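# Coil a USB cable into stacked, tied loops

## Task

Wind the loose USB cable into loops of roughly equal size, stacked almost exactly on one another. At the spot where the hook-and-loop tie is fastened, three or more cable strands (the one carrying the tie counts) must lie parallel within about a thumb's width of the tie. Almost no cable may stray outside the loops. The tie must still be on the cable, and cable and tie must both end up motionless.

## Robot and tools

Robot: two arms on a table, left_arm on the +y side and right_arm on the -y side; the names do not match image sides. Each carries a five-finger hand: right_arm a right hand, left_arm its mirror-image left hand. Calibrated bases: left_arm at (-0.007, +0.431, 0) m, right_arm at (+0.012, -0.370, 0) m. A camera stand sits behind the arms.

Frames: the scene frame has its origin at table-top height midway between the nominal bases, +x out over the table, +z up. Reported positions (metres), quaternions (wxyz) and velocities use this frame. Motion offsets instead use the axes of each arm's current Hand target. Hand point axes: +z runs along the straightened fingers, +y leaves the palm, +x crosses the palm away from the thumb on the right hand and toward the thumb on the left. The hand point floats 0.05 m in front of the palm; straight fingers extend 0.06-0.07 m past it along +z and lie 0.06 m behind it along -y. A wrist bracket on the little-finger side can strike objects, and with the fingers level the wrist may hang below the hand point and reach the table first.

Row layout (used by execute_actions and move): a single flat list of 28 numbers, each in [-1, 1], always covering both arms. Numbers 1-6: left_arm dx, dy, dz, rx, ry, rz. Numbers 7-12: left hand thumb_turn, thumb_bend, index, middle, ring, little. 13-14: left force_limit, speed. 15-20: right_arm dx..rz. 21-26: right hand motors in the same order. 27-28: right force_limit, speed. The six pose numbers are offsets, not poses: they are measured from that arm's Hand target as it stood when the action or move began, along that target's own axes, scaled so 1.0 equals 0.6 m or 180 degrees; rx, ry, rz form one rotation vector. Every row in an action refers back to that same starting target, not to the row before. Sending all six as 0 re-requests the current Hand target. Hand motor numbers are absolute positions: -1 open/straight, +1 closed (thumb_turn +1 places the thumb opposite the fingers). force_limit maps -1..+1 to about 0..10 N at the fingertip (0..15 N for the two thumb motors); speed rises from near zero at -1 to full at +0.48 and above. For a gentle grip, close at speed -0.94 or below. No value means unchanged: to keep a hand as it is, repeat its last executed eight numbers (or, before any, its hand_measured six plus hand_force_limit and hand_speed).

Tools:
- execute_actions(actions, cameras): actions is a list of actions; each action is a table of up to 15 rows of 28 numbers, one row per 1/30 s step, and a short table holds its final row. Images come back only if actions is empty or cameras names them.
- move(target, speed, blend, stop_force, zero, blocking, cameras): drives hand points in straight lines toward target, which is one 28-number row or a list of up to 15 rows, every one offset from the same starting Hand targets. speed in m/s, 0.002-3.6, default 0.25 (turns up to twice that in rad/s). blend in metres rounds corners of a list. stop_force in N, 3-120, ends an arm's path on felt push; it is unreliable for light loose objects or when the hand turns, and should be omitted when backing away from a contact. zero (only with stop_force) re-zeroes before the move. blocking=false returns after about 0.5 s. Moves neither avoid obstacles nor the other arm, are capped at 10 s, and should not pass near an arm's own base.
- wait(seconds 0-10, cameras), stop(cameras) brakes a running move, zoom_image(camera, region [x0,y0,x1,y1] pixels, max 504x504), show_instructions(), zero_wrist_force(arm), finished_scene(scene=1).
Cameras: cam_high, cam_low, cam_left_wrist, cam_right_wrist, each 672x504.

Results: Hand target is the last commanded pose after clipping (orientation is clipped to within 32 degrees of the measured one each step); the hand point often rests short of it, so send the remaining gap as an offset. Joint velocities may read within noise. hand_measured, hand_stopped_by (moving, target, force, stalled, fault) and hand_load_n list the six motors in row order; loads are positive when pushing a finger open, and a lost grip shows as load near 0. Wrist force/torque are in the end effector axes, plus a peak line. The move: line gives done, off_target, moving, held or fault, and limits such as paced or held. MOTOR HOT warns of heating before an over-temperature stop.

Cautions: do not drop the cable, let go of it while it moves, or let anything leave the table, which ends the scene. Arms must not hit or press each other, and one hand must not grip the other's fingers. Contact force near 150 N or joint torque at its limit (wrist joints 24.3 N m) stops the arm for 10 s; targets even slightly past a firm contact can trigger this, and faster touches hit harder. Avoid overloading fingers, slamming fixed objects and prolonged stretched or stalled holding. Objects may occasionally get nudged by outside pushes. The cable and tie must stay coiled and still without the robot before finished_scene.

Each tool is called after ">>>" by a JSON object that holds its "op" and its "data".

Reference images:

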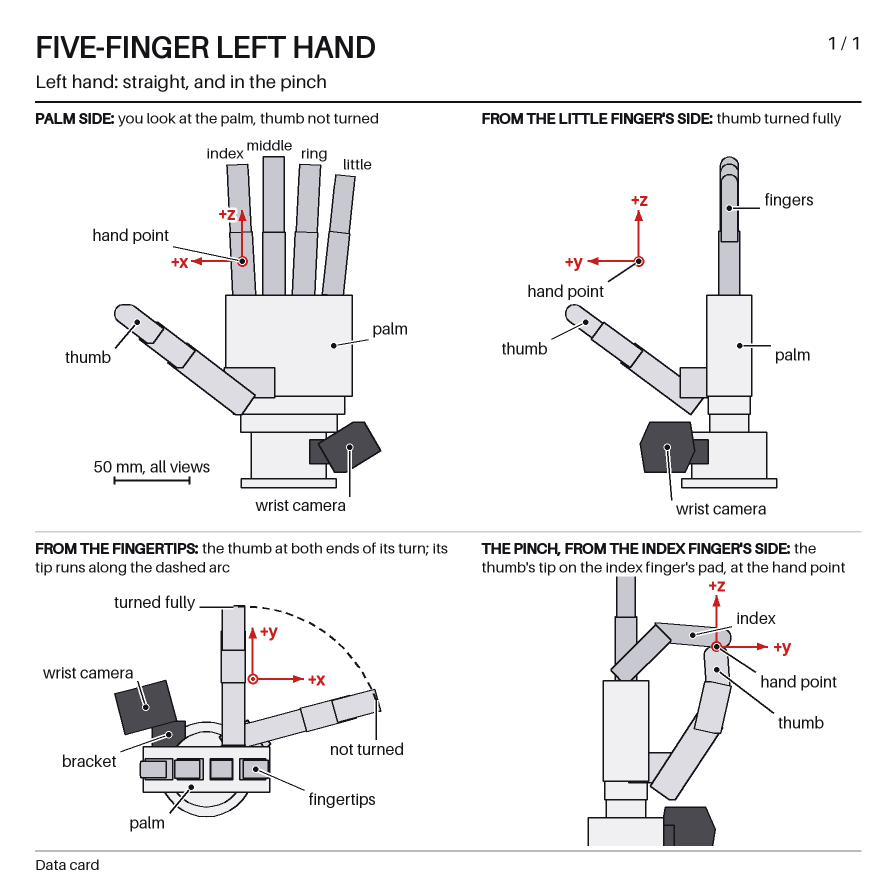

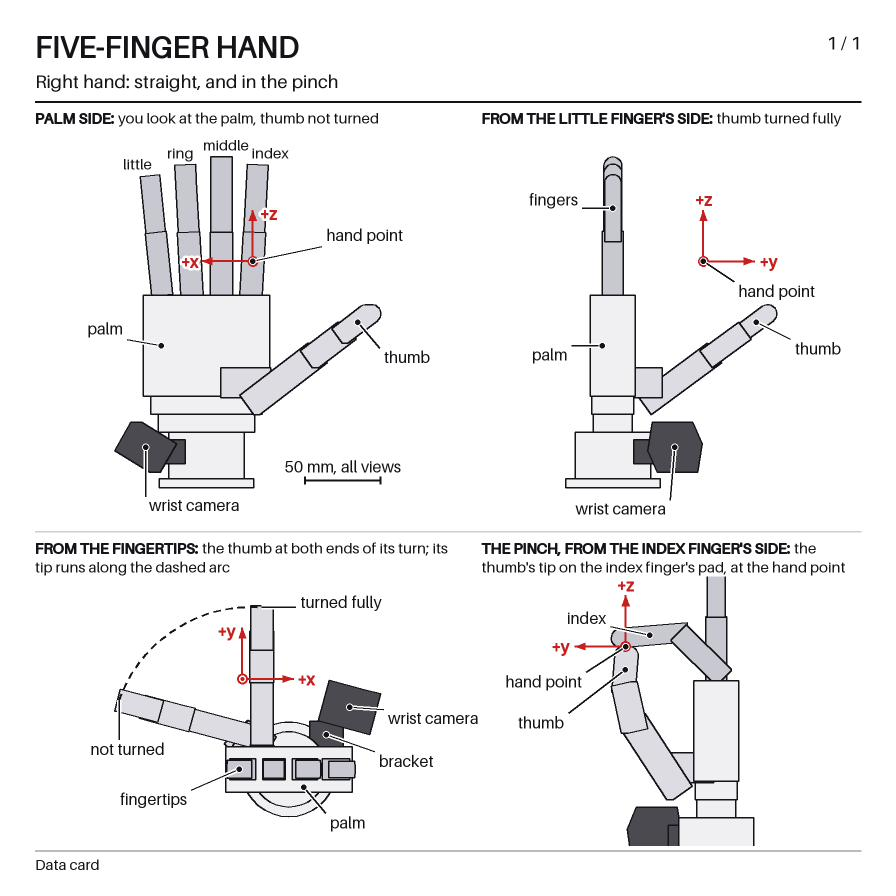

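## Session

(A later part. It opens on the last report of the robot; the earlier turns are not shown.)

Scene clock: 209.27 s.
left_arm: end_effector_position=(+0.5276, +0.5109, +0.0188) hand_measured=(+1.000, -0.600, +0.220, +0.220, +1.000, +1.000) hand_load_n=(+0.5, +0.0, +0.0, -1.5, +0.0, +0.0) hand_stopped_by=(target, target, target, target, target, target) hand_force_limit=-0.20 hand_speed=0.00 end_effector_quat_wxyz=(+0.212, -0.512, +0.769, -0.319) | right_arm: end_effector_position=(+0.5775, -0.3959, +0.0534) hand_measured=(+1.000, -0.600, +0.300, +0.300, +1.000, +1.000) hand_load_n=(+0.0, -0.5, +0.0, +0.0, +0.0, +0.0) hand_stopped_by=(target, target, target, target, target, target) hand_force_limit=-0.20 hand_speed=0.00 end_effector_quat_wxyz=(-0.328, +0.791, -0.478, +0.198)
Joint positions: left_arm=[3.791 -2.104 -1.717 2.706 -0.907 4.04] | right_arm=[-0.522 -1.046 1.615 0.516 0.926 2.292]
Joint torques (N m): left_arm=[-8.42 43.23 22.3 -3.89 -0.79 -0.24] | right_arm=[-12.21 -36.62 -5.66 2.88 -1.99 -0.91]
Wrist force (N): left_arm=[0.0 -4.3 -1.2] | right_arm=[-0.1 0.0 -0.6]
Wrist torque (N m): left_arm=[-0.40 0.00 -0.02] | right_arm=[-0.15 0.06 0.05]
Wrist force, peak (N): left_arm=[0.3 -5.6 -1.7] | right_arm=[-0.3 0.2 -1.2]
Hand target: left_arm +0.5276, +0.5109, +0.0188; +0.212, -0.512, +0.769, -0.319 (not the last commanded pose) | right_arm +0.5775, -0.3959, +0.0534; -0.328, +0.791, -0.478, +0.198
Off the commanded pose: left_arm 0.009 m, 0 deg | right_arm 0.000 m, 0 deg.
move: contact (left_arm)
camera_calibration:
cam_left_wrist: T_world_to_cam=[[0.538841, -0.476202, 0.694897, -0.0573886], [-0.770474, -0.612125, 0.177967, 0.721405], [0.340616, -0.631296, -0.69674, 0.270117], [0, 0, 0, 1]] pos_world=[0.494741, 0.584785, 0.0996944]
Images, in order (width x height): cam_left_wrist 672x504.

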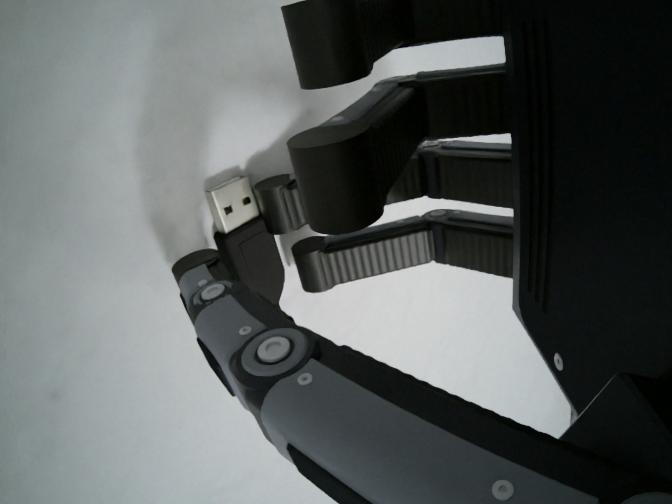

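>>> {"op": "move", "data": {"target": [[0,0,0,0,0,0,1,-0.6,0.28,0.28,1,1,-0.2,-0.2,0,0,0,0,0,0,1,-0.6,0.3,0.3,1,1,-0.2,0],[0,0.0024,0.0024,0,0,0,1,-0.6,0.28,0.28,1,1,-0.2,-0.2,0,0,0,0,0,0,1,-0.6,0.3,0.3,1,1,-0.2,0],[0,0.0024,0.0024,0,0,0,1,-0.1,0.28,0.28,1,1,-0.2,-0.2,0,0,0,0,0,0,1,-0.6,0.3,0.3,1,1,-0.2,0]], "speed": 0.03, "cameras": ["cam_left_wrist"]}}

>>> {"op": "zoom_image", "data": {"camera": "cam_left_wrist", "region": [160, 130, 400, 310]}}

Scene clock: 212.67 s.
left_arm: end_effector_position=(+0.5276, +0.5109, +0.0168) hand_measured=(+1.000, -0.418, +0.280, +0.280, +1.000, +1.000) hand_load_n=(+1.5, +8.0, +0.0, +2.0, +0.0, +0.0) hand_stopped_by=(target, force, target, target, target, target) hand_force_limit=-0.20 hand_speed=-0.20 end_effector_quat_wxyz=(+0.212, -0.512, +0.769, -0.319) | right_arm: end_effector_position=(+0.5775, -0.3959, +0.0534) hand_measured=(+1.000, -0.600, +0.300, +0.300, +1.000, +1.000) hand_load_n=(+0.0, +0.0, +0.0, +0.0, +0.0, +0.0) hand_stopped_by=(target, target, target, target, target, target) hand_force_limit=-0.20 hand_speed=0.00 end_effector_quat_wxyz=(-0.328, +0.791, -0.478, +0.198)
Joint positions: left_arm=[3.791 -2.107 -1.719 2.711 -0.907 4.04] | right_arm=[-0.522 -1.046 1.615 0.516 0.926 2.292]
Joint torques (N m): left_arm=[-8.3 29.39 6.42 0.45 -0.97 0.11] | right_arm=[-11.29 -34.51 -6.45 2.67 -2.1 -1]
Wrist force (N): left_arm=[0.6 -3.5 -4.9] | right_arm=[-0.3 0.1 -0.7]
Wrist torque (N m): left_arm=[-0.43 -0.07 -0.04] | right_arm=[-0.12 0.08 0.04]
Wrist force, peak (N): left_arm=[0.6 -3.6 -5.2] | right_arm=[0.2 0.3 -1.1]
Hand target: left_arm +0.5276, +0.5109, +0.0168; +0.212, -0.512, +0.769, -0.319 | right_arm +0.5775, -0.3959, +0.0534; -0.328, +0.791, -0.478, +0.198
Off the commanded pose: left_arm 0.000 m, 0 deg | right_arm 0.000 m, 0 deg.
move: done
camera_calibration:
cam_left_wrist: T_world_to_cam=[[0.538841, -0.476202, 0.694897, -0.0559988], [-0.770474, -0.612125, 0.177967, 0.721761], [0.340616, -0.631296, -0.69674, 0.268724], [0, 0, 0, 1]] pos_world=[0.494741, 0.584785, 0.0976944]
Images, in order (width x height): cam_left_wrist 672x504.

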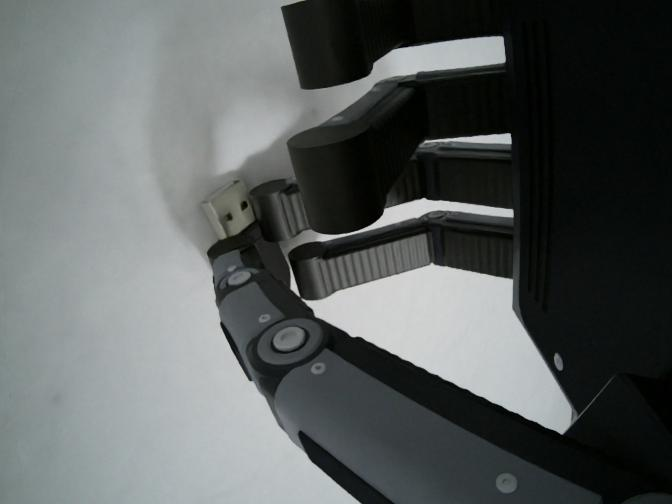

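Scaled by 2.100 from the camera's 672x504 image, which has a finer 960x720 frame.

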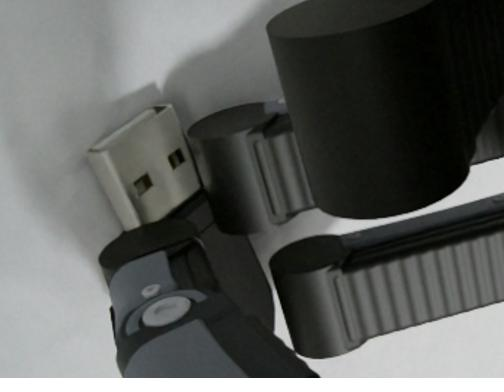

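>>> {"op": "move", "data": {"target": [0,-0.06,-0.06,0,0,0,1,-0.1,0.28,0.28,1,1,-0.2,-0.2,0,0,0,0,0,0,1,-0.6,0.3,0.3,1,1,-0.2,0], "speed": 0.04, "cameras": ["cam_left_wrist","cam_high"]}}

>>> {"op": "zoom_image", "data": {"camera": "cam_left_wrist", "region": [160, 130, 400, 310]}}

Scene clock: 215.57 s.
left_arm: end_effector_position=(+0.5276, +0.5109, +0.0676) hand_measured=(+1.000, -0.416, +0.280, +0.280, +1.000, +1.000) hand_load_n=(+0.0, +0.0, +0.0, +0.0, +0.0, +0.0) hand_stopped_by=(target, force, target, target, target, target) hand_force_limit=-0.20 hand_speed=-0.20 end_effector_quat_wxyz=(+0.212, -0.512, +0.769, -0.319) | right_arm: end_effector_position=(+0.5775, -0.3959, +0.0534) hand_measured=(+1.000, -0.600, +0.300, +0.300, +1.000, +1.000) hand_load_n=(+0.0, +0.0, +0.0, +0.0, +0.0, +0.0) hand_stopped_by=(target, target, target, target, target, target) hand_force_limit=-0.20 hand_speed=0.00 end_effector_quat_wxyz=(-0.328, +0.791, -0.478, +0.198)
Joint positions: left_arm=[3.791 -2.036 -1.675 2.596 -0.907 4.04] | right_arm=[-0.522 -1.046 1.615 0.516 0.926 2.292]
Joint torques (N m): left_arm=[0.02 42.26 26.57 -3.81 -0.87 1.57] | right_arm=[-12.18 -32.32 -5.62 2.67 -1.98 -1.11]
Wrist force (N): left_arm=[0.6 -1.4 0.1] | right_arm=[0.1 -0.1 -0.9]
Wrist torque (N m): left_arm=[-0.33 -0.04 -0.05] | right_arm=[-0.15 0.03 0.06]
Wrist force, peak (N): left_arm=[0.6 -3.7 -5.2] | right_arm=[-0.4 -0.1 -1.2]
Hand target: left_arm +0.5276, +0.5109, +0.0677; +0.212, -0.512, +0.769, -0.319 | right_arm +0.5775, -0.3959, +0.0534; -0.328, +0.791, -0.478, +0.198
Off the commanded pose: left_arm 0.000 m, 0 deg | right_arm 0.000 m, 0 deg.
move: done
camera_calibration:
cam_left_wrist: T_world_to_cam=[[0.538879, -0.47613, 0.694917, -0.0913634], [-0.770458, -0.612119, 0.178058, 0.712695], [0.340593, -0.631356, -0.696696, 0.304158], [0, 0, 0, 1]] pos_world=[0.494741, 0.584785, 0.148494]
Images, in order (width x height): cam_high 672x504, cam_left_wrist 672x504.

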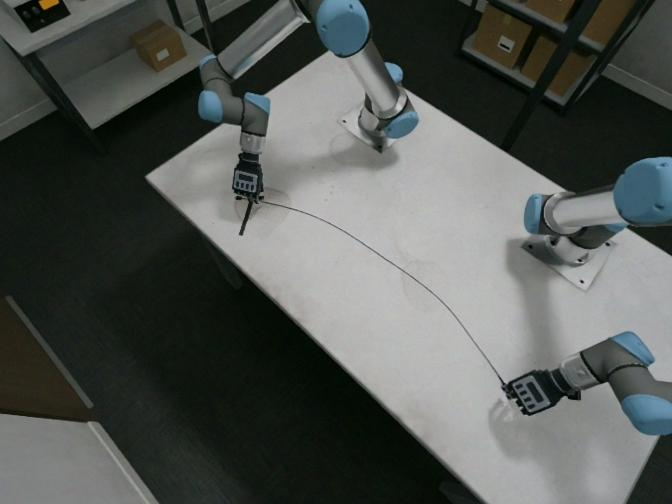

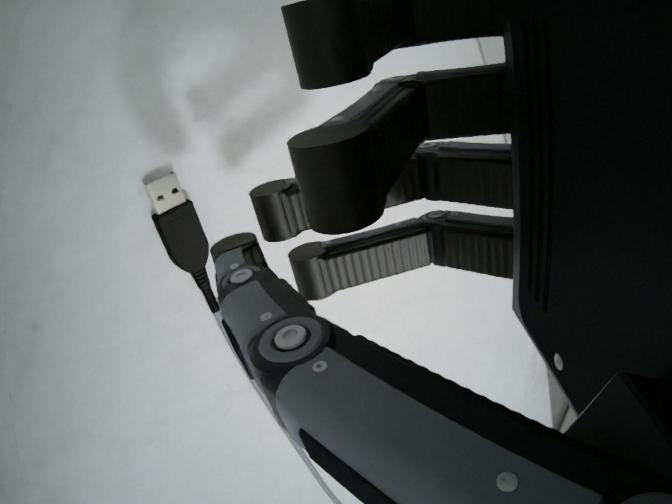

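Scaled by 2.100 from the camera's 672x504 image, which has a finer 960x720 frame.

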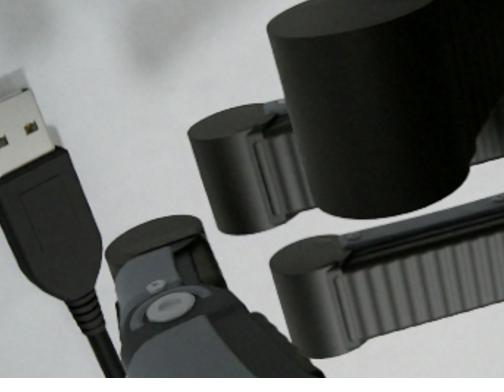

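>>> {"op": "move", "data": {"target": [0,0,0,0,0,0,1,-0.7,0.1,0.1,1,1,-0.2,0,0,0,0,0,0,0,1,-0.45,0.8,0.8,1,1,-0.2,0], "speed": 0.1}}

>>> {"op": "move", "data": {"target": [0,0,0,0,0,0,1,-0.7,0.1,0.1,1,1,-0.2,0,0,0.06,0.06,0,0,0,1,-0.45,0.8,0.8,1,1,-0.2,0], "speed": 0.015, "stop_force": 3, "cameras": ["cam_right_wrist"]}}

Scene clock: 220.37 s.
left_arm: end_effector_position=(+0.5276, +0.5109, +0.0677) hand_measured=(+1.000, -0.700, +0.100, +0.100, +1.000, +1.000) hand_load_n=(+0.0, +0.0, +0.0, +0.0, +0.0, +0.0) hand_stopped_by=(target, target, target, target, target, target) hand_force_limit=-0.20 hand_speed=0.00 end_effector_quat_wxyz=(+0.212, -0.512, +0.769, -0.319) | right_arm: end_effector_position=(+0.5775, -0.3959, +0.0534) hand_measured=(+1.000, -0.456, +0.800, +0.566, +1.000, +1.000) hand_load_n=(+0.5, +5.5, +0.0, +3.0, +0.0, +0.0) hand_stopped_by=(target, force, target, force, target, target) hand_force_limit=-0.20 hand_speed=0.00 end_effector_quat_wxyz=(-0.328, +0.791, -0.478, +0.198)
Joint positions: left_arm=[3.791 -2.036 -1.675 2.596 -0.907 4.04] | right_arm=[-0.522 -1.046 1.615 0.516 0.926 2.292]
Joint torques (N m): left_arm=[12.05 43.72 23.51 -3.53 2.44 2.03] | right_arm=[-12.28 -30.42 -6.06 2.34 -1.98 -1]
Wrist force (N): left_arm=[0.6 -1.4 0.2] | right_arm=[-0.2 0.1 -0.8]
Wrist torque (N m): left_arm=[-0.32 -0.03 -0.05] | right_arm=[-0.11 0.07 0.04]
Wrist force, peak (N): left_arm=[0.6 -1.6 0.0] | right_arm=[-0.1 0.1 -1.2]
Hand target: left_arm +0.5276, +0.5109, +0.0677; +0.212, -0.512, +0.769, -0.319 | right_arm +0.5775, -0.3959, +0.0534; -0.328, +0.791, -0.478, +0.198
Off the commanded pose: left_arm 0.000 m, 0 deg | right_arm 0.000 m, 0 deg.
move: done

Scene clock: 224.43 s.
left_arm: end_effector_position=(+0.5276, +0.5109, +0.0677) hand_measured=(+1.000, -0.700, +0.100, +0.100, +1.000, +1.000) hand_load_n=(+0.0, +0.0, +0.0, -0.5, +0.0, +0.0) hand_stopped_by=(target, target, target, target, target, target) hand_force_limit=-0.20 hand_speed=0.00 end_effector_quat_wxyz=(+0.212, -0.512, +0.769, -0.319) | right_arm: end_effector_position=(+0.5775, -0.3959, +0.0118) hand_measured=(+1.000, -0.456, +0.800, +0.566, +1.000, +1.000) hand_load_n=(+1.0, +5.5, +0.0, +3.0, +0.0, +0.0) hand_stopped_by=(target, force, target, force, target, target) hand_force_limit=-0.20 hand_speed=0.00 end_effector_quat_wxyz=(-0.328, +0.791, -0.478, +0.198)
Joint positions: left_arm=[3.791 -2.036 -1.675 2.596 -0.907 4.04] | right_arm=[-0.522 -0.99 1.648 0.425 0.926 2.292]
Joint torques (N m): left_arm=[11.44 40.45 12.57 -2.94 2.56 1.95] | right_arm=[5.38 -44.88 -20.12 3.48 0.95 0.76]
Wrist force (N): left_arm=[0.7 -1.2 -0.1] | right_arm=[0.1 -3.1 -3.9]
Wrist torque (N m): left_arm=[-0.28 -0.06 -0.05] | right_arm=[-0.34 0.07 0.01]
Wrist force, peak (N): left_arm=[0.5 -1.6 0.1] | right_arm=[0.0 -13.1 -14.0]
Hand target: left_arm +0.5276, +0.5109, +0.0677; +0.212, -0.512, +0.769, -0.319 | right_arm +0.5775, -0.3959, +0.0118; -0.328, +0.791, -0.478, +0.198 (not the last commanded pose)
Off the commanded pose: left_arm 0.000 m, 0 deg | right_arm 0.009 m, 0 deg.
move: contact (right_arm)
camera_calibration:
cam_right_wrist: T_world_to_cam=[[-0.472407, -0.577779, -0.665585, 0.0498774], [-0.853991, 0.486853, 0.183505, 0.68147], [0.218017, 0.655092, -0.723411, 0.251138], [0, 0, 0, 1]] pos_world=[0.550779, -0.467476, 0.0898201]
Images, in order (width x height): cam_right_wrist 672x504.

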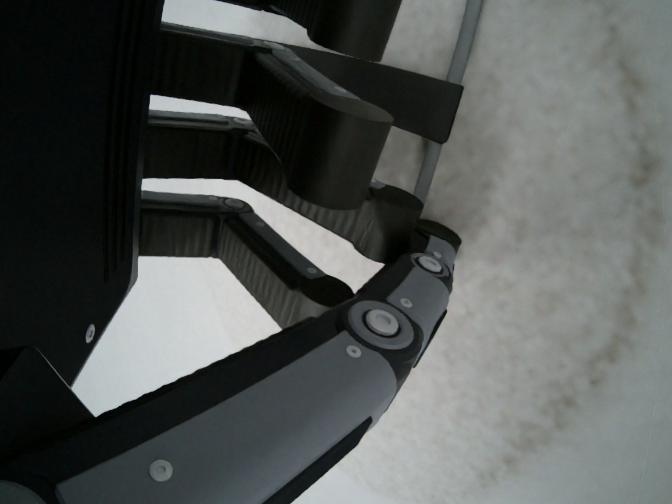

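>>> {"op": "move", "data": {"target": [-0.0093,0.0437,0.0335,0.0278,0,0,1,-0.65,0.2,0.2,1,1,-0.2,0,0,-0.08,-0.08,0,0,0,1,-0.6,0.2,0.2,1,1,-0.2,0], "speed": 0.1, "cameras": ["cam_left_wrist"]}}

>>> {"op": "zoom_image", "data": {"camera": "cam_left_wrist", "region": [160, 130, 400, 310]}}

Scene clock: 242.10 s.
left_arm: end_effector_position=(+0.5258, +0.5177, +0.0350) hand_measured=(+1.000, -0.650, +0.200, +0.200, +1.000, +1.000) hand_load_n=(+0.0, +0.0, +0.0, +0.0, +0.0, +0.0) hand_stopped_by=(target, target, target, target, target, target) hand_force_limit=-0.20 hand_speed=0.00 end_effector_quat_wxyz=(+0.234, -0.502, +0.755, -0.352) | right_arm: end_effector_position=(+0.5774, -0.3959, +0.0795) hand_measured=(+1.000, -0.600, +0.200, +0.200, +1.000, +1.000) hand_load_n=(+0.0, +0.0, +0.0, +0.0, +0.0, +0.0) hand_stopped_by=(target, target, target, target, target, target) hand_force_limit=-0.20 hand_speed=0.00 end_effector_quat_wxyz=(-0.328, +0.791, -0.478, +0.198)
Joint positions: left_arm=[3.844 -2.068 -1.757 2.74 -0.814 4.057] | right_arm=[-0.522 -1.078 1.588 0.574 0.926 2.292]
Joint torques (N m): left_arm=[12.56 30.37 7.48 0.07 3.3 2.14] | right_arm=[-12.09 -44.78 -22.28 3.92 -2.24 -1.46]
Wrist force (N): left_arm=[0.8 -1.3 0.2] | right_arm=[0.3 0.2 -1.1]
Wrist torque (N m): left_arm=[-0.32 -0.07 -0.14] | right_arm=[-0.09 0.01 0.15]
Wrist force, peak (N): left_arm=[0.6 -1.7 -0.2] | right_arm=[-0.1 -3.1 -3.9]
Hand target: left_arm +0.5258, +0.5177, +0.0350; +0.234, -0.502, +0.755, -0.352 | right_arm +0.5774, -0.3959, +0.0796; -0.328, +0.791, -0.478, +0.198
Off the commanded pose: left_arm 0.000 m, 0 deg | right_arm 0.000 m, 0 deg.
move: done
camera_calibration:
cam_left_wrist: T_world_to_cam=[[0.480619, -0.451843, 0.751561, -0.048416], [-0.783156, -0.606763, 0.136034, 0.726612], [0.394553, -0.65397, -0.645485, 0.267968], [0, 0, 0, 1]] pos_world=[0.486592, 0.594248, 0.110513]
Images, in order (width x height): cam_left_wrist 672x504.

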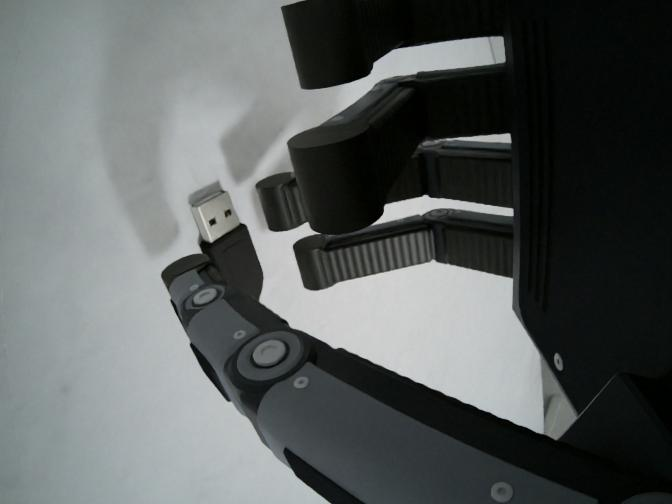

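Scaled by 2.100 from the camera's 672x504 image, which has a finer 960x720 frame.

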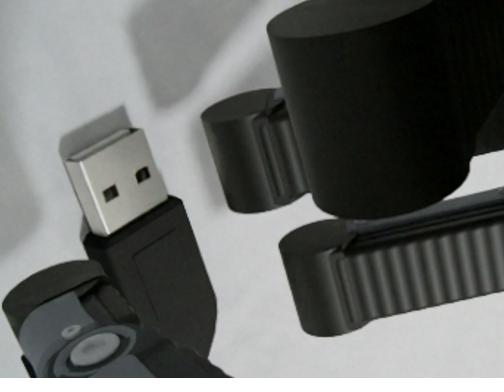

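>>> {"op": "move", "data": {"target": [0,0.0344,0.0289,0,0,0,1,-0.62,0.3,0.3,1,1,-0.2,0,0,0,0,0,0,0,1,-0.6,0.2,0.2,1,1,-0.2,0], "speed": 0.015, "stop_force": 3, "cameras": ["cam_left_wrist"]}}

>>> {"op": "zoom_image", "data": {"camera": "cam_left_wrist", "region": [160, 130, 400, 310]}}

Scene clock: 246.13 s.
left_arm: end_effector_position=(+0.5258, +0.5177, +0.0173) hand_measured=(+1.000, -0.620, +0.300, +0.300, +1.000, +1.000) hand_load_n=(+0.0, +0.0, +0.0, -1.5, +0.0, +0.0) hand_stopped_by=(target, target, target, target, target, target) hand_force_limit=-0.20 hand_speed=0.00 end_effector_quat_wxyz=(+0.234, -0.502, +0.755, -0.352) | right_arm: end_effector_position=(+0.5774, -0.3959, +0.0797) hand_measured=(+1.000, -0.600, +0.200, +0.200, +1.000, +1.000) hand_load_n=(+0.0, +0.0, +0.0, +0.0, +0.0, +0.0) hand_stopped_by=(target, target, target, target, target, target) hand_force_limit=-0.20 hand_speed=0.00 end_effector_quat_wxyz=(-0.328, +0.791, -0.478, +0.198)
Joint positions: left_arm=[3.845 -2.095 -1.77 2.781 -0.814 4.057] | right_arm=[-0.522 -1.078 1.588 0.574 0.926 2.292]
Joint torques (N m): left_arm=[8.07 42.84 21.66 -4.15 0.04 0.9] | right_arm=[-12.87 -43.05 -21.94 3.73 -2.3 -1.48]
Wrist force (N): left_arm=[-0.7 -4.3 -0.9] | right_arm=[-0.2 0.2 -0.9]
Wrist torque (N m): left_arm=[-0.46 -0.09 -0.08] | right_arm=[-0.09 0.08 0.13]
Wrist force, peak (N): left_arm=[-2.2 -10.5 -2.8] | right_arm=[0.1 0.3 -1.2]
Hand target: left_arm +0.5258, +0.5177, +0.0173; +0.234, -0.502, +0.755, -0.352 (not the last commanded pose) | right_arm +0.5774, -0.3959, +0.0796; -0.328, +0.791, -0.478, +0.198
Off the commanded pose: left_arm 0.009 m, 0 deg | right_arm 0.000 m, 0 deg.
move: contact (left_arm)
camera_calibration:
cam_left_wrist: T_world_to_cam=[[0.480513, -0.451806, 0.751651, -0.0350164], [-0.783165, -0.606773, 0.135937, 0.729052], [0.394664, -0.653986, -0.645401, 0.256427], [0, 0, 0, 1]] pos_world=[0.486592, 0.594248, 0.092713]
Images, in order (width x height): cam_left_wrist 672x504.

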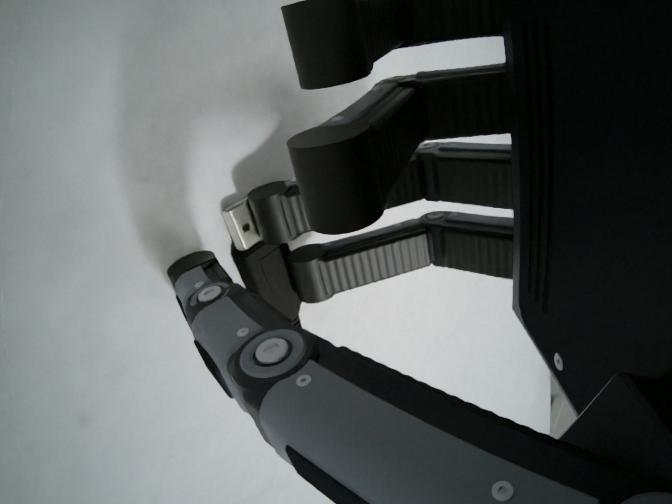

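Scaled by 2.100 from the camera's 672x504 image, which has a finer 960x720 frame.

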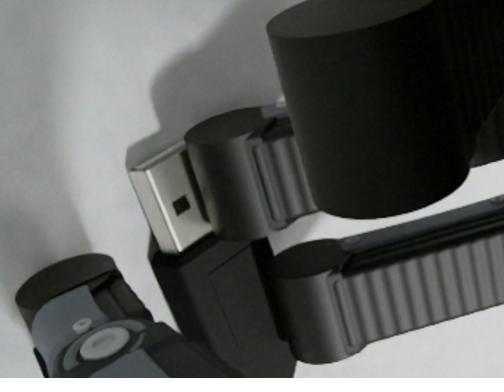

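>>> {"op": "move", "data": {"target": [[0,-0.0128,-0.0107,0,0,0,1,-0.62,0.3,0.3,1,1,-0.2,0,0,0,0,0,0,0,1,-0.6,0.2,0.2,1,1,-0.2,0],[0,-0.0209,-0.0011,0,0,0,1,-0.62,0.3,0.3,1,1,-0.2,0,0,0,0,0,0,0,1,-0.6,0.2,0.2,1,1,-0.2,0]], "speed": 0.05}}

>>> {"op": "move", "data": {"target": [0,0.0255,0.0214,0,0,0,1,-0.62,0.3,0.3,1,1,-0.2,0,0,0,0,0,0,0,1,-0.6,0.2,0.2,1,1,-0.2,0], "speed": 0.015, "stop_force": 3, "cameras": ["cam_left_wrist"]}}

>>> {"op": "zoom_image", "data": {"camera": "cam_left_wrist", "region": [160, 130, 400, 310]}}

Scene clock: 249.33 s.
left_arm: end_effector_position=(+0.5326, +0.5149, +0.0273) hand_measured=(+1.000, -0.620, +0.300, +0.300, +1.000, +1.000) hand_load_n=(+0.0, +0.0, +0.0, +0.0, +0.0, +0.0) hand_stopped_by=(target, target, target, target, target, target) hand_force_limit=-0.20 hand_speed=0.00 end_effector_quat_wxyz=(+0.234, -0.502, +0.755, -0.352) | right_arm: end_effector_position=(+0.5774, -0.3959, +0.0797) hand_measured=(+1.000, -0.600, +0.200, +0.200, +1.000, +1.000) hand_load_n=(+0.0, +0.0, +0.0, +0.0, +0.0, +0.0) hand_stopped_by=(target, target, target, target, target, target) hand_force_limit=-0.20 hand_speed=0.00 end_effector_quat_wxyz=(-0.328, +0.791, -0.478, +0.198)
Joint positions: left_arm=[3.829 -2.086 -1.747 2.762 -0.821 4.038] | right_arm=[-0.522 -1.078 1.588 0.574 0.926 2.292]
Joint torques (N m): left_arm=[-8.2 31.1 22.76 0.16 -1.04 -1.91] | right_arm=[-13.03 -39.99 -21.56 3.66 -2.44 -1.49]
Wrist force (N): left_arm=[0.6 -1.4 0.1] | right_arm=[0.0 0.1 -0.6]
Wrist torque (N m): left_arm=[-0.33 -0.05 -0.06] | right_arm=[-0.12 0.04 0.14]
Wrist force, peak (N): left_arm=[-0.8 -4.4 -0.9] | right_arm=[-0.1 0.0 -1.2]
Hand target: left_arm +0.5328, +0.5148, +0.0273; +0.234, -0.502, +0.755, -0.352 | right_arm +0.5774, -0.3959, +0.0796; -0.328, +0.791, -0.478, +0.198
Off the commanded pose: left_arm 0.000 m, 0 deg | right_arm 0.000 m, 0 deg.
move: done

Scene clock: 251.43 s.
left_arm: end_effector_position=(+0.5328, +0.5148, +0.0146) hand_measured=(+1.000, -0.620, +0.300, +0.300, +1.000, +1.000) hand_load_n=(+0.0, +0.0, +0.0, +0.0, +0.0, +0.0) hand_stopped_by=(target, target, target, target, target, target) hand_force_limit=-0.20 hand_speed=0.00 end_effector_quat_wxyz=(+0.234, -0.502, +0.755, -0.352) | right_arm: end_effector_position=(+0.5774, -0.3959, +0.0797) hand_measured=(+1.000, -0.600, +0.200, +0.200, +1.000, +1.000) hand_load_n=(+0.0, +0.0, +0.0, +0.0, +0.5, +0.0) hand_stopped_by=(target, target, target, target, target, target) hand_force_limit=-0.20 hand_speed=0.00 end_effector_quat_wxyz=(-0.328, +0.791, -0.478, +0.198)
Joint positions: left_arm=[3.829 -2.106 -1.756 2.791 -0.821 4.038] | right_arm=[-0.522 -1.078 1.588 0.574 0.926 2.292]
Joint torques (N m): left_arm=[-9.2 43.4 22.09 -3.46 -1.26 0.19] | right_arm=[-13.03 -38.95 -21.51 3.7 -2.29 -1.35]
Wrist force (N): left_arm=[0.2 -4.6 -2.5] | right_arm=[-0.4 0.1 -0.8]
Wrist torque (N m): left_arm=[-0.56 -0.04 -0.03] | right_arm=[-0.11 0.09 0.13]
Wrist force, peak (N): left_arm=[0.8 -15.5 -12.6] | right_arm=[-0.2 0.5 -1.1]
Hand target: left_arm +0.5328, +0.5148, +0.0146; +0.234, -0.502, +0.755, -0.352 (not the last commanded pose) | right_arm +0.5774, -0.3959, +0.0796; -0.328, +0.791, -0.478, +0.198
Off the commanded pose: left_arm 0.007 m, 0 deg | right_arm 0.000 m, 0 deg.
move: contact (left_arm)
camera_calibration:
cam_left_wrist: T_world_to_cam=[[0.480513, -0.451806, 0.751651, -0.0376607], [-0.783165, -0.606773, 0.135937, 0.733142], [0.394664, -0.653986, -0.645401, 0.250025], [0, 0, 0, 1]] pos_world=[0.493592, 0.591348, 0.090013]
Images, in order (width x height): cam_left_wrist 672x504.

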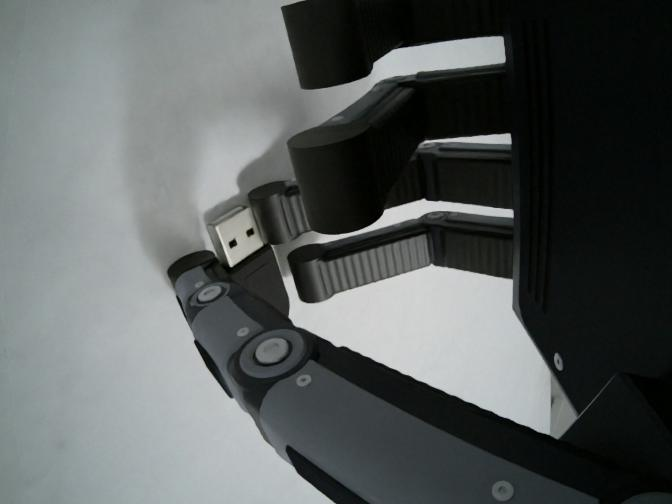

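Scaled by 2.100 from the camera's 672x504 image, which has a finer 960x720 frame.

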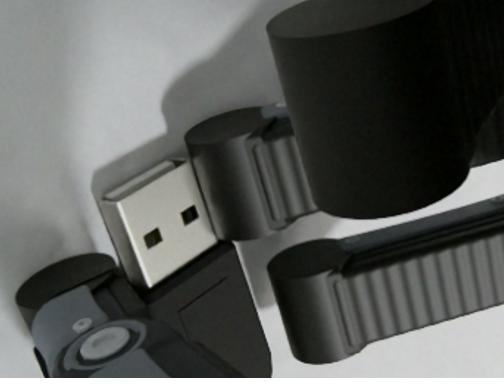

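>>> {"op": "move", "data": {"target": [[0,-0.005,-0.004,0,0,0,1,-0.62,0.28,0.28,1,1,-0.2,-0.2,0,0,0,0,0,0,1,-0.6,0.2,0.2,1,1,-0.2,0],[0.0117,-0.005,-0.004,0,0,0,1,-0.62,0.28,0.28,1,1,-0.2,-0.2,0,0,0,0,0,0,1,-0.6,0.2,0.2,1,1,-0.2,0],[0.0117,-0.001,-0.001,0,0,0,1,-0.62,0.3,0.3,1,1,-0.2,-0.2,0,0,0,0,0,0,1,-0.6,0.2,0.2,1,1,-0.2,0],[0.0117,-0.001,-0.001,0,0,0,1,-0.1,0.3,0.3,1,1,-0.2,-0.2,0,0,0,0,0,0,1,-0.6,0.2,0.2,1,1,-0.2,0]], "speed": 0.05, "cameras": ["cam_left_wrist"]}}

>>> {"op": "zoom_image", "data": {"camera": "cam_left_wrist", "region": [160, 130, 400, 310]}}

Scene clock: 257.33 s.
left_arm: end_effector_position=(+0.5300, +0.5084, +0.0154) hand_measured=(+1.000, -0.552, +0.300, +0.300, +1.000, +1.000) hand_load_n=(+1.5, +7.0, +0.5, +2.0, +0.0, +0.0) hand_stopped_by=(target, force, target, target, target, target) hand_force_limit=-0.20 hand_speed=-0.20 end_effector_quat_wxyz=(+0.234, -0.502, +0.755, -0.352) | right_arm: end_effector_position=(+0.5774, -0.3959, +0.0797) hand_measured=(+1.000, -0.600, +0.200, +0.200, +1.000, +1.000) hand_load_n=(+0.0, +0.0, +0.0, +0.0, +0.0, +0.0) hand_stopped_by=(target, target, target, target, target, target) hand_force_limit=-0.20 hand_speed=0.00 end_effector_quat_wxyz=(-0.328, +0.791, -0.478, +0.198)
Joint positions: left_arm=[3.821 -2.094 -1.772 2.801 -0.825 4.029] | right_arm=[-0.522 -1.078 1.588 0.574 0.926 2.292]
Joint torques (N m): left_arm=[1.55 29.02 6.89 0.15 -0.98 -1.78] | right_arm=[-12.79 -32.47 -21.76 3.65 -2.28 -1.32]
Wrist force (N): left_arm=[0.5 -2.9 -2.5] | right_arm=[-0.1 0.2 -0.9]
Wrist torque (N m): left_arm=[-0.40 -0.05 -0.04] | right_arm=[-0.09 0.05 0.14]
Wrist force, peak (N): left_arm=[0.5 -4.8 -2.6] | right_arm=[-0.1 0.2 -1.2]
Hand target: left_arm +0.5300, +0.5084, +0.0154; +0.234, -0.502, +0.755, -0.352 | right_arm +0.5774, -0.3959, +0.0796; -0.328, +0.791, -0.478, +0.198
Off the commanded pose: left_arm 0.000 m, 0 deg | right_arm 0.000 m, 0 deg.
move: done
camera_calibration:
cam_left_wrist: T_world_to_cam=[[0.480495, -0.451777, 0.75168, -0.0399395], [-0.783189, -0.606733, 0.135976, 0.726868], [0.394638, -0.654043, -0.645359, 0.247502], [0, 0, 0, 1]] pos_world=[0.490792, 0.584848, 0.0909131]
Images, in order (width x height): cam_left_wrist 672x504.

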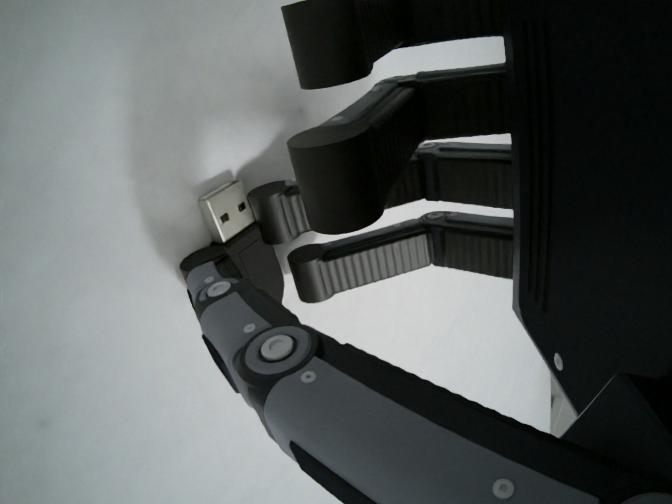

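Scaled by 2.100 from the camera's 672x504 image, which has a finer 960x720 frame.

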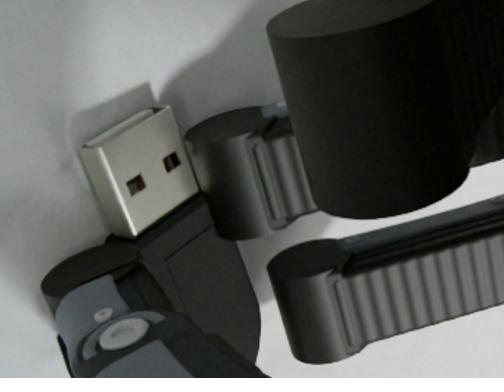

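>>> {"op": "move", "data": {"target": [0,-0.0640,-0.0536,0,0,0,1,-0.1,0.3,0.3,1,1,-0.2,-0.2,0,0,0,0,0,0,1,-0.6,0.2,0.2,1,1,-0.2,0], "speed": 0.05, "cameras": ["cam_left_wrist","cam_high"]}}

>>> {"op": "zoom_image", "data": {"camera": "cam_left_wrist", "region": [160, 130, 400, 310]}}

Scene clock: 259.83 s.
left_arm: end_effector_position=(+0.5300, +0.5083, +0.0654) hand_measured=(+1.000, -0.550, +0.300, +0.300, +1.000, +1.000) hand_load_n=(+0.0, +0.0, +0.0, +0.5, +0.0, +0.0) hand_stopped_by=(target, force, target, target, target, target) hand_force_limit=-0.20 hand_speed=-0.20 end_effector_quat_wxyz=(+0.234, -0.502, +0.755, -0.352) | right_arm: end_effector_position=(+0.5774, -0.3959, +0.0797) hand_measured=(+1.000, -0.600, +0.200, +0.200, +1.000, +1.000) hand_load_n=(+0.0, +0.0, +0.0, +0.0, +0.0, +0.0) hand_stopped_by=(target, target, target, target, target, target) hand_force_limit=-0.20 hand_speed=0.00 end_effector_quat_wxyz=(-0.328, +0.791, -0.478, +0.198)
Joint positions: left_arm=[3.821 -2.02 -1.731 2.687 -0.825 4.029] | right_arm=[-0.522 -1.078 1.588 0.574 0.926 2.292]
Joint torques (N m): left_arm=[2.34 42.95 23.09 -3.7 -0.32 2.31] | right_arm=[-12.63 -30.41 -21.77 3.61 -2.31 -1.39]
Wrist force (N): left_arm=[0.5 -1.3 0.0] | right_arm=[0.0 -0.1 -0.8]
Wrist torque (N m): left_arm=[-0.32 -0.04 -0.08] | right_arm=[-0.14 0.02 0.14]
Wrist force, peak (N): left_arm=[0.5 -3.6 -2.6] | right_arm=[0.2 0.0 -1.1]
Hand target: left_arm +0.5300, +0.5083, +0.0655; +0.234, -0.502, +0.755, -0.352 | right_arm +0.5774, -0.3959, +0.0796; -0.328, +0.791, -0.478, +0.198
Off the commanded pose: left_arm 0.000 m, 0 deg | right_arm 0.000 m, 0 deg.
move: done
camera_calibration:
cam_left_wrist: T_world_to_cam=[[0.480495, -0.451777, 0.75168, -0.0774484], [-0.783189, -0.606733, 0.135976, 0.720082], [0.394638, -0.654043, -0.645359, 0.279705], [0, 0, 0, 1]] pos_world=[0.490792, 0.584848, 0.140813]
Images, in order (width x height): cam_high 672x504, cam_left_wrist 672x504.

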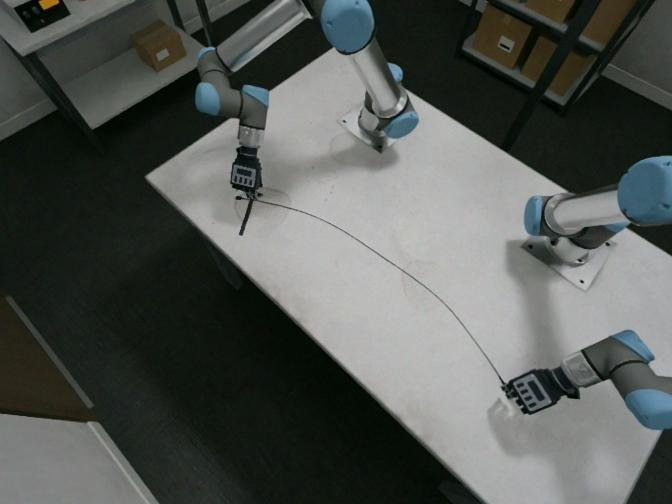

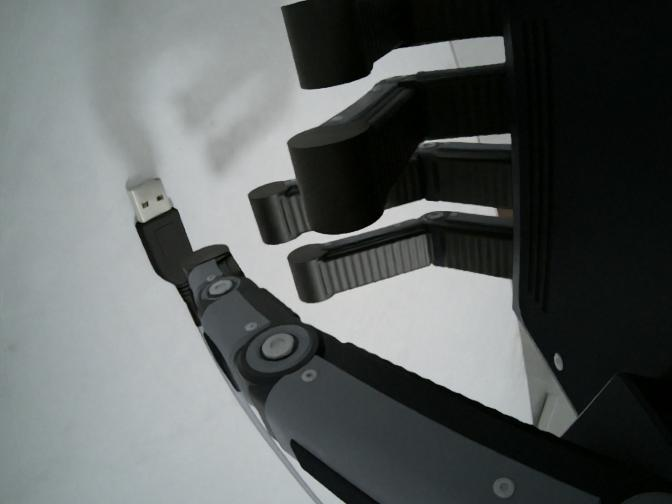

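Scaled by 2.100 from the camera's 672x504 image, which has a finer 960x720 frame.

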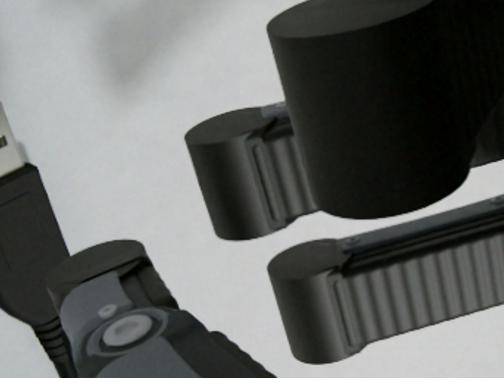

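>>> {"op": "move", "data": {"target": [0,-0.0429,0.0511,0,0,0,1,-0.55,-1,-1,1,1,-0.2,0.3,0,0,0,0,0,0,1,-0.6,0.2,0.2,1,1,-0.2,0], "speed": 0.1}}

>>> {"op": "move", "data": {"target": [0,0.08,0.067,0,0,0,1,-0.55,-1,-1,1,1,-0.2,0.3,0,0,0,0,0,0,1,-0.6,0.2,0.2,1,1,-0.2,0], "speed": 0.01, "stop_force": 3, "cameras": ["cam_left_wrist"]}}

Scene clock: 264.63 s.
left_arm: end_effector_position=(+0.5668, +0.4929, +0.0656) hand_measured=(+1.000, -0.550, -1.000, -1.000, +1.000, +1.000) hand_load_n=(+0.0, +0.0, +0.0, +0.0, +0.0, +0.0) hand_stopped_by=(target, target, target, target, target, target) hand_force_limit=-0.20 hand_speed=0.30 end_effector_quat_wxyz=(+0.234, -0.502, +0.755, -0.352) | right_arm: end_effector_position=(+0.5774, -0.3959, +0.0796) hand_measured=(+1.000, -0.600, +0.200, +0.200, +1.000, +1.000) hand_load_n=(+0.0, +0.0, +0.5, +0.0, +0.0, +0.0) hand_stopped_by=(target, target, target, target, target, target) hand_force_limit=-0.20 hand_speed=0.00 end_effector_quat_wxyz=(-0.328, +0.791, -0.478, +0.198)
Joint positions: left_arm=[3.741 -2.067 -1.64 2.703 -0.865 3.937] | right_arm=[-0.522 -1.078 1.588 0.574 0.926 2.292]
Joint torques (N m): left_arm=[-10.8 30.97 25.15 0.23 -0.78 -2.03] | right_arm=[-13 -30.13 -21.82 3.66 -2.25 -1.26]
Wrist force (N): left_arm=[0.6 -1.6 0.0] | right_arm=[0.0 0.0 -0.8]
Wrist torque (N m): left_arm=[-0.37 -0.06 -0.06] | right_arm=[-0.14 0.04 0.14]
Wrist force, peak (N): left_arm=[0.9 -1.8 0.3] | right_arm=[-0.3 0.4 -1.2]
Hand target: left_arm +0.5669, +0.4929, +0.0655; +0.234, -0.502, +0.755, -0.352 | right_arm +0.5774, -0.3959, +0.0796; -0.328, +0.791, -0.478, +0.198
Off the commanded pose: left_arm 0.000 m, 0 deg | right_arm 0.000 m, 0 deg.
move: done

Scene clock: 271.07 s.
left_arm: end_effector_position=(+0.5669, +0.4929, +0.0137) hand_measured=(+1.000, -0.550, -1.000, -1.000, +1.000, +1.000) hand_load_n=(-0.5, -0.5, +0.0, +0.0, +0.0, +0.0) hand_stopped_by=(target, target, target, target, target, target) hand_force_limit=-0.20 hand_speed=0.30 end_effector_quat_wxyz=(+0.234, -0.502, +0.755, -0.352) | right_arm: end_effector_position=(+0.5774, -0.3959, +0.0796) hand_measured=(+1.000, -0.600, +0.200, +0.200, +1.000, +1.000) hand_load_n=(+0.0, +0.0, +0.0, +0.0, +0.0, +0.0) hand_stopped_by=(target, target, target, target, target, target) hand_force_limit=-0.20 hand_speed=0.00 end_effector_quat_wxyz=(-0.328, +0.791, -0.478, +0.198)
Joint positions: left_arm=[3.741 -2.139 -1.683 2.817 -0.866 3.937] | right_arm=[-0.522 -1.078 1.588 0.574 0.926 2.292]
Joint torques (N m): left_arm=[11.86 45.06 22.71 -3.56 -1.34 1.43] | right_arm=[-12.88 -29.61 -21.5 3.49 -2.16 -1.17]
Wrist force (N): left_arm=[0.5 -3.5 -2.2] | right_arm=[-0.2 0.1 -0.8]
Wrist torque (N m): left_arm=[-0.47 -0.08 -0.03] | right_arm=[-0.10 0.07 0.13]
Wrist force, peak (N): left_arm=[0.9 -10.1 -8.5] | right_arm=[-0.1 0.1 -1.3]
Hand target: left_arm +0.5669, +0.4929, +0.0137; +0.234, -0.502, +0.755, -0.352 (not the last commanded pose) | right_arm +0.5774, -0.3959, +0.0796; -0.328, +0.791, -0.478, +0.198
Off the commanded pose: left_arm 0.011 m, 0 deg | right_arm 0.000 m, 0 deg.
move: contact (left_arm)
camera_calibration:
cam_left_wrist: T_world_to_cam=[[0.480495, -0.451777, 0.75168, -0.0633493], [-0.783189, -0.606733, 0.135976, 0.746655], [0.394638, -0.654043, -0.645359, 0.22177], [0, 0, 0, 1]] pos_world=[0.527692, 0.569448, 0.0892131]
Images, in order (width x height): cam_left_wrist 672x504.

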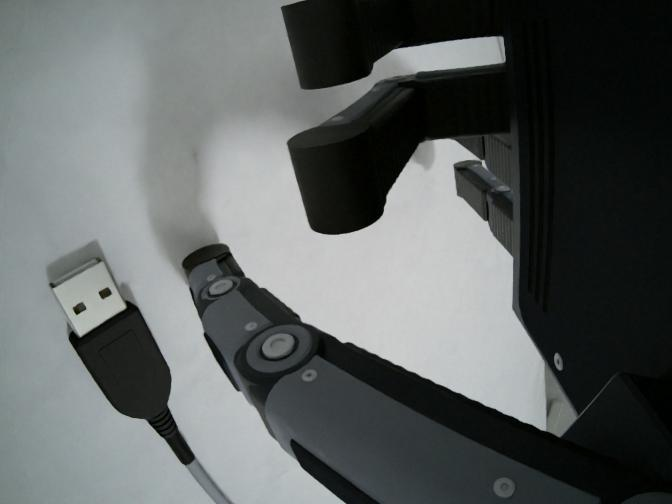

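>>> {"op": "move", "data": {"target": [0,-0.0255,-0.0214,0,0,0,-1,-0.55,0.3,0.3,1,1,-0.2,0.3,0,0,0,0,0,0,1,-0.6,0.2,0.2,1,1,-0.2,0], "speed": 0.1}}

>>> {"op": "move", "data": {"target": [0,0.04,0.0336,0,0,0,-1,-0.55,0.3,0.3,1,1,-0.2,0.3,0,0,0,0,0,0,1,-0.6,0.2,0.2,1,1,-0.2,0], "speed": 0.01, "stop_force": 3, "cameras": ["cam_left_wrist"]}}

Scene clock: 275.07 s.
left_arm: end_effector_position=(+0.5669, +0.4929, +0.0336) hand_measured=(-1.000, -0.550, -0.540, -0.702, +1.000, +1.000) hand_load_n=(-0.5, +0.0, +0.0, +0.0, +0.0, +0.0) hand_stopped_by=(target, target, force, force, target, target) hand_force_limit=-0.20 hand_speed=0.30 end_effector_quat_wxyz=(+0.234, -0.502, +0.755, -0.352) | right_arm: end_effector_position=(+0.5774, -0.3959, +0.0796) hand_measured=(+1.000, -0.600, +0.200, +0.200, +1.000, +1.000) hand_load_n=(+0.0, +0.0, +0.0, +0.0, +0.0, +0.0) hand_stopped_by=(target, target, target, target, target, target) hand_force_limit=-0.20 hand_speed=0.00 end_effector_quat_wxyz=(-0.328, +0.791, -0.478, +0.198)
Joint positions: left_arm=[3.741 -2.11 -1.668 2.774 -0.866 3.937] | right_arm=[-0.522 -1.078 1.588 0.574 0.926 2.292]
Joint torques (N m): left_arm=[5.87 44.86 24.43 -3.56 1.83 1.52] | right_arm=[-12.24 -30.23 -21.53 3.41 -2.02 -1.22]
Wrist force (N): left_arm=[0.8 -1.7 0.1] | right_arm=[0.1 0.2 -1.0]
Wrist torque (N m): left_arm=[-0.40 -0.10 -0.04] | right_arm=[-0.09 0.03 0.14]
Wrist force, peak (N): left_arm=[0.8 -17.9 -2.6] | right_arm=[-0.4 0.0 -1.4]
Hand target: left_arm +0.5669, +0.4929, +0.0337; +0.234, -0.502, +0.755, -0.352 | right_arm +0.5774, -0.3959, +0.0796; -0.328, +0.791, -0.478, +0.198
Off the commanded pose: left_arm 0.000 m, 0 deg | right_arm 0.000 m, 0 deg.
move: done

Scene clock: 278.03 s.
left_arm: end_effector_position=(+0.5669, +0.4929, +0.0167) hand_measured=(-1.000, -0.550, -0.540, -0.702, +1.000, +1.000) hand_load_n=(+0.0, +0.0, +0.0, +0.0, +0.0, +0.0) hand_stopped_by=(target, target, force, force, target, target) hand_force_limit=-0.20 hand_speed=0.30 end_effector_quat_wxyz=(+0.234, -0.502, +0.755, -0.352) | right_arm: end_effector_position=(+0.5774, -0.3959, +0.0796) hand_measured=(+1.000, -0.600, +0.200, +0.200, +1.000, +1.000) hand_load_n=(+0.0, +0.0, +0.0, +0.0, +0.0, +0.0) hand_stopped_by=(target, target, target, target, target, target) hand_force_limit=-0.20 hand_speed=0.00 end_effector_quat_wxyz=(-0.328, +0.791, -0.478, +0.198)
Joint positions: left_arm=[3.741 -2.135 -1.681 2.811 -0.866 3.937] | right_arm=[-0.522 -1.078 1.588 0.574 0.926 2.292]
Joint torques (N m): left_arm=[6.45 44.47 22.58 -3.59 -1.66 0.8] | right_arm=[-12.44 -30.78 -22.08 3.45 -2.09 -1.19]
Wrist force (N): left_arm=[0.4 -4.6 -3.1] | right_arm=[-0.2 0.1 -1.0]
Wrist torque (N m): left_arm=[-0.28 -0.13 -0.03] | right_arm=[-0.10 0.07 0.13]
Wrist force, peak (N): left_arm=[0.2 -10.1 -10.0] | right_arm=[0.2 0.7 -1.0]
Hand target: left_arm +0.5669, +0.4929, +0.0167; +0.234, -0.502, +0.755, -0.352 (not the last commanded pose) | right_arm +0.5774, -0.3959, +0.0796; -0.328, +0.791, -0.478, +0.198
Off the commanded pose: left_arm 0.014 m, 0 deg | right_arm 0.000 m, 0 deg.
move: contact (left_arm)
camera_calibration:
cam_left_wrist: T_world_to_cam=[[0.480513, -0.451806, 0.751651, -0.0655192], [-0.783165, -0.606773, 0.135937, 0.746274], [0.394664, -0.653986, -0.645401, 0.2236], [0, 0, 0, 1]] pos_world=[0.527692, 0.569448, 0.092113]
Images, in order (width x height): cam_left_wrist 672x504.

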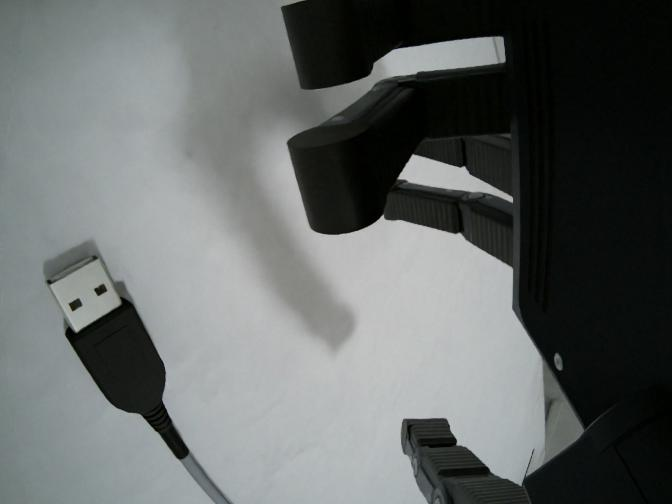

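>>> {"op": "move", "data": {"target": [[0,-0.08,-0.067,0,0,0,-1,-0.55,-1,-1,1,1,-0.2,0.3,0,0,0,0,0,0,1,-0.6,0.2,0.2,1,1,-0.2,0],[0,-0.08,-0.067,0,0,0,-1,-0.55,0.3,0.3,1,1,-0.2,0.3,0,0,0,0,0,0,1,-0.6,0.2,0.2,1,1,-0.2,0],[0,-0.02,-0.0168,0,0,0,-1,-0.55,0.3,0.3,1,1,-0.2,0.3,0,0,0,0,0,0,1,-0.6,0.2,0.2,1,1,-0.2,0]], "speed": 0.1}}

>>> {"op": "move", "data": {"target": [0,0.06,0.0503,0,0,0,-1,-0.55,0.3,0.3,1,1,-0.2,0.3,0,0,0,0,0,0,1,-0.6,0.2,0.2,1,1,-0.2,0], "speed": 0.01, "stop_force": 3, "cameras": ["cam_left_wrist"]}}

Scene clock: 282.63 s.
left_arm: end_effector_position=(+0.5669, +0.4929, +0.0325) hand_measured=(-1.000, -0.550, +0.300, +0.300, +1.000, +1.000) hand_load_n=(+0.0, +0.0, +0.0, +0.0, +0.0, +0.0) hand_stopped_by=(target, target, target, target, target, target) hand_force_limit=-0.20 hand_speed=0.30 end_effector_quat_wxyz=(+0.234, -0.502, +0.755, -0.352) | right_arm: end_effector_position=(+0.5774, -0.3959, +0.0796) hand_measured=(+1.000, -0.600, +0.200, +0.200, +1.000, +1.000) hand_load_n=(+0.0, +0.0, +0.0, +0.0, +0.0, +0.0) hand_stopped_by=(target, target, target, target, target, target) hand_force_limit=-0.20 hand_speed=0.00 end_effector_quat_wxyz=(-0.328, +0.791, -0.478, +0.198)
Joint positions: left_arm=[3.741 -2.112 -1.669 2.776 -0.865 3.937] | right_arm=[-0.522 -1.078 1.588 0.574 0.926 2.292]
Joint torques (N m): left_arm=[-10.3 34.15 9.33 0.86 0.29 -1.97] | right_arm=[-12.34 -29.7 -21.38 3.3 -1.94 -0.99]
Wrist force (N): left_arm=[0.7 -1.8 0.2] | right_arm=[0.1 0.0 -0.9]
Wrist torque (N m): left_arm=[-0.40 -0.08 -0.07] | right_arm=[-0.11 0.02 0.15]
Wrist force, peak (N): left_arm=[0.4 -5.0 -3.4] | right_arm=[-0.3 0.2 -1.4]
Hand target: left_arm +0.5669, +0.4929, +0.0323; +0.234, -0.502, +0.755, -0.352 | right_arm +0.5774, -0.3959, +0.0796; -0.328, +0.791, -0.478, +0.198
Off the commanded pose: left_arm 0.000 m, 0 deg | right_arm 0.000 m, 0 deg.
move: done

Scene clock: 285.93 s.
left_arm: end_effector_position=(+0.5669, +0.4929, +0.0120) hand_measured=(-1.000, -0.550, +0.300, +0.300, +1.000, +1.000) hand_load_n=(+0.0, +0.0, +0.0, -1.0, +0.0, +0.0) hand_stopped_by=(target, target, target, target, target, target) hand_force_limit=-0.20 hand_speed=0.30 end_effector_quat_wxyz=(+0.234, -0.502, +0.755, -0.352) | right_arm: end_effector_position=(+0.5774, -0.3959, +0.0796) hand_measured=(+1.000, -0.600, +0.200, +0.200, +1.000, +1.000) hand_load_n=(+0.0, +0.0, +0.0, +0.0, +0.0, +0.0) hand_stopped_by=(target, target, target, target, target, target) hand_force_limit=-0.20 hand_speed=0.00 end_effector_quat_wxyz=(-0.328, +0.791, -0.478, +0.198)
Joint positions: left_arm=[3.741 -2.141 -1.684 2.821 -0.866 3.937] | right_arm=[-0.522 -1.078 1.588 0.574 0.926 2.292]
Joint torques (N m): left_arm=[-7.57 45.53 22.42 -3.76 -1.16 0.54] | right_arm=[-11.89 -29.88 -21.4 3.39 -1.87 -0.98]
Wrist force (N): left_arm=[0.4 -4.6 -0.6] | right_arm=[-0.2 0.0 -0.6]
Wrist torque (N m): left_arm=[-0.44 -0.13 0.02] | right_arm=[-0.14 0.06 0.13]
Wrist force, peak (N): left_arm=[1.2 -12.0 -2.5] | right_arm=[-0.1 -0.1 -1.3]
Hand target: left_arm +0.5669, +0.4929, +0.0120; +0.234, -0.502, +0.755, -0.352 (not the last commanded pose) | right_arm +0.5774, -0.3959, +0.0796; -0.328, +0.791, -0.478, +0.198
Off the commanded pose: left_arm 0.027 m, 0 deg | right_arm 0.000 m, 0 deg.
move: contact (left_arm)
camera_calibration:
cam_left_wrist: T_world_to_cam=[[0.480572, -0.451764, 0.751638, -0.0621163], [-0.783185, -0.606715, 0.136083, 0.746864], [0.394553, -0.654069, -0.645385, 0.220736], [0, 0, 0, 1]] pos_world=[0.527692, 0.569448, 0.0875131]
Images, in order (width x height): cam_left_wrist 672x504.

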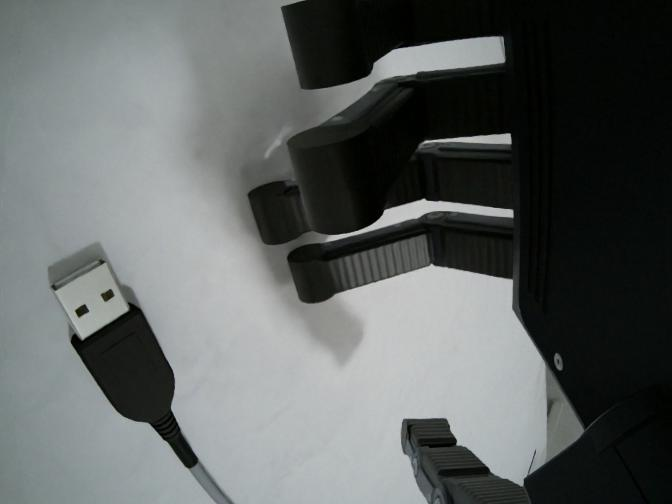

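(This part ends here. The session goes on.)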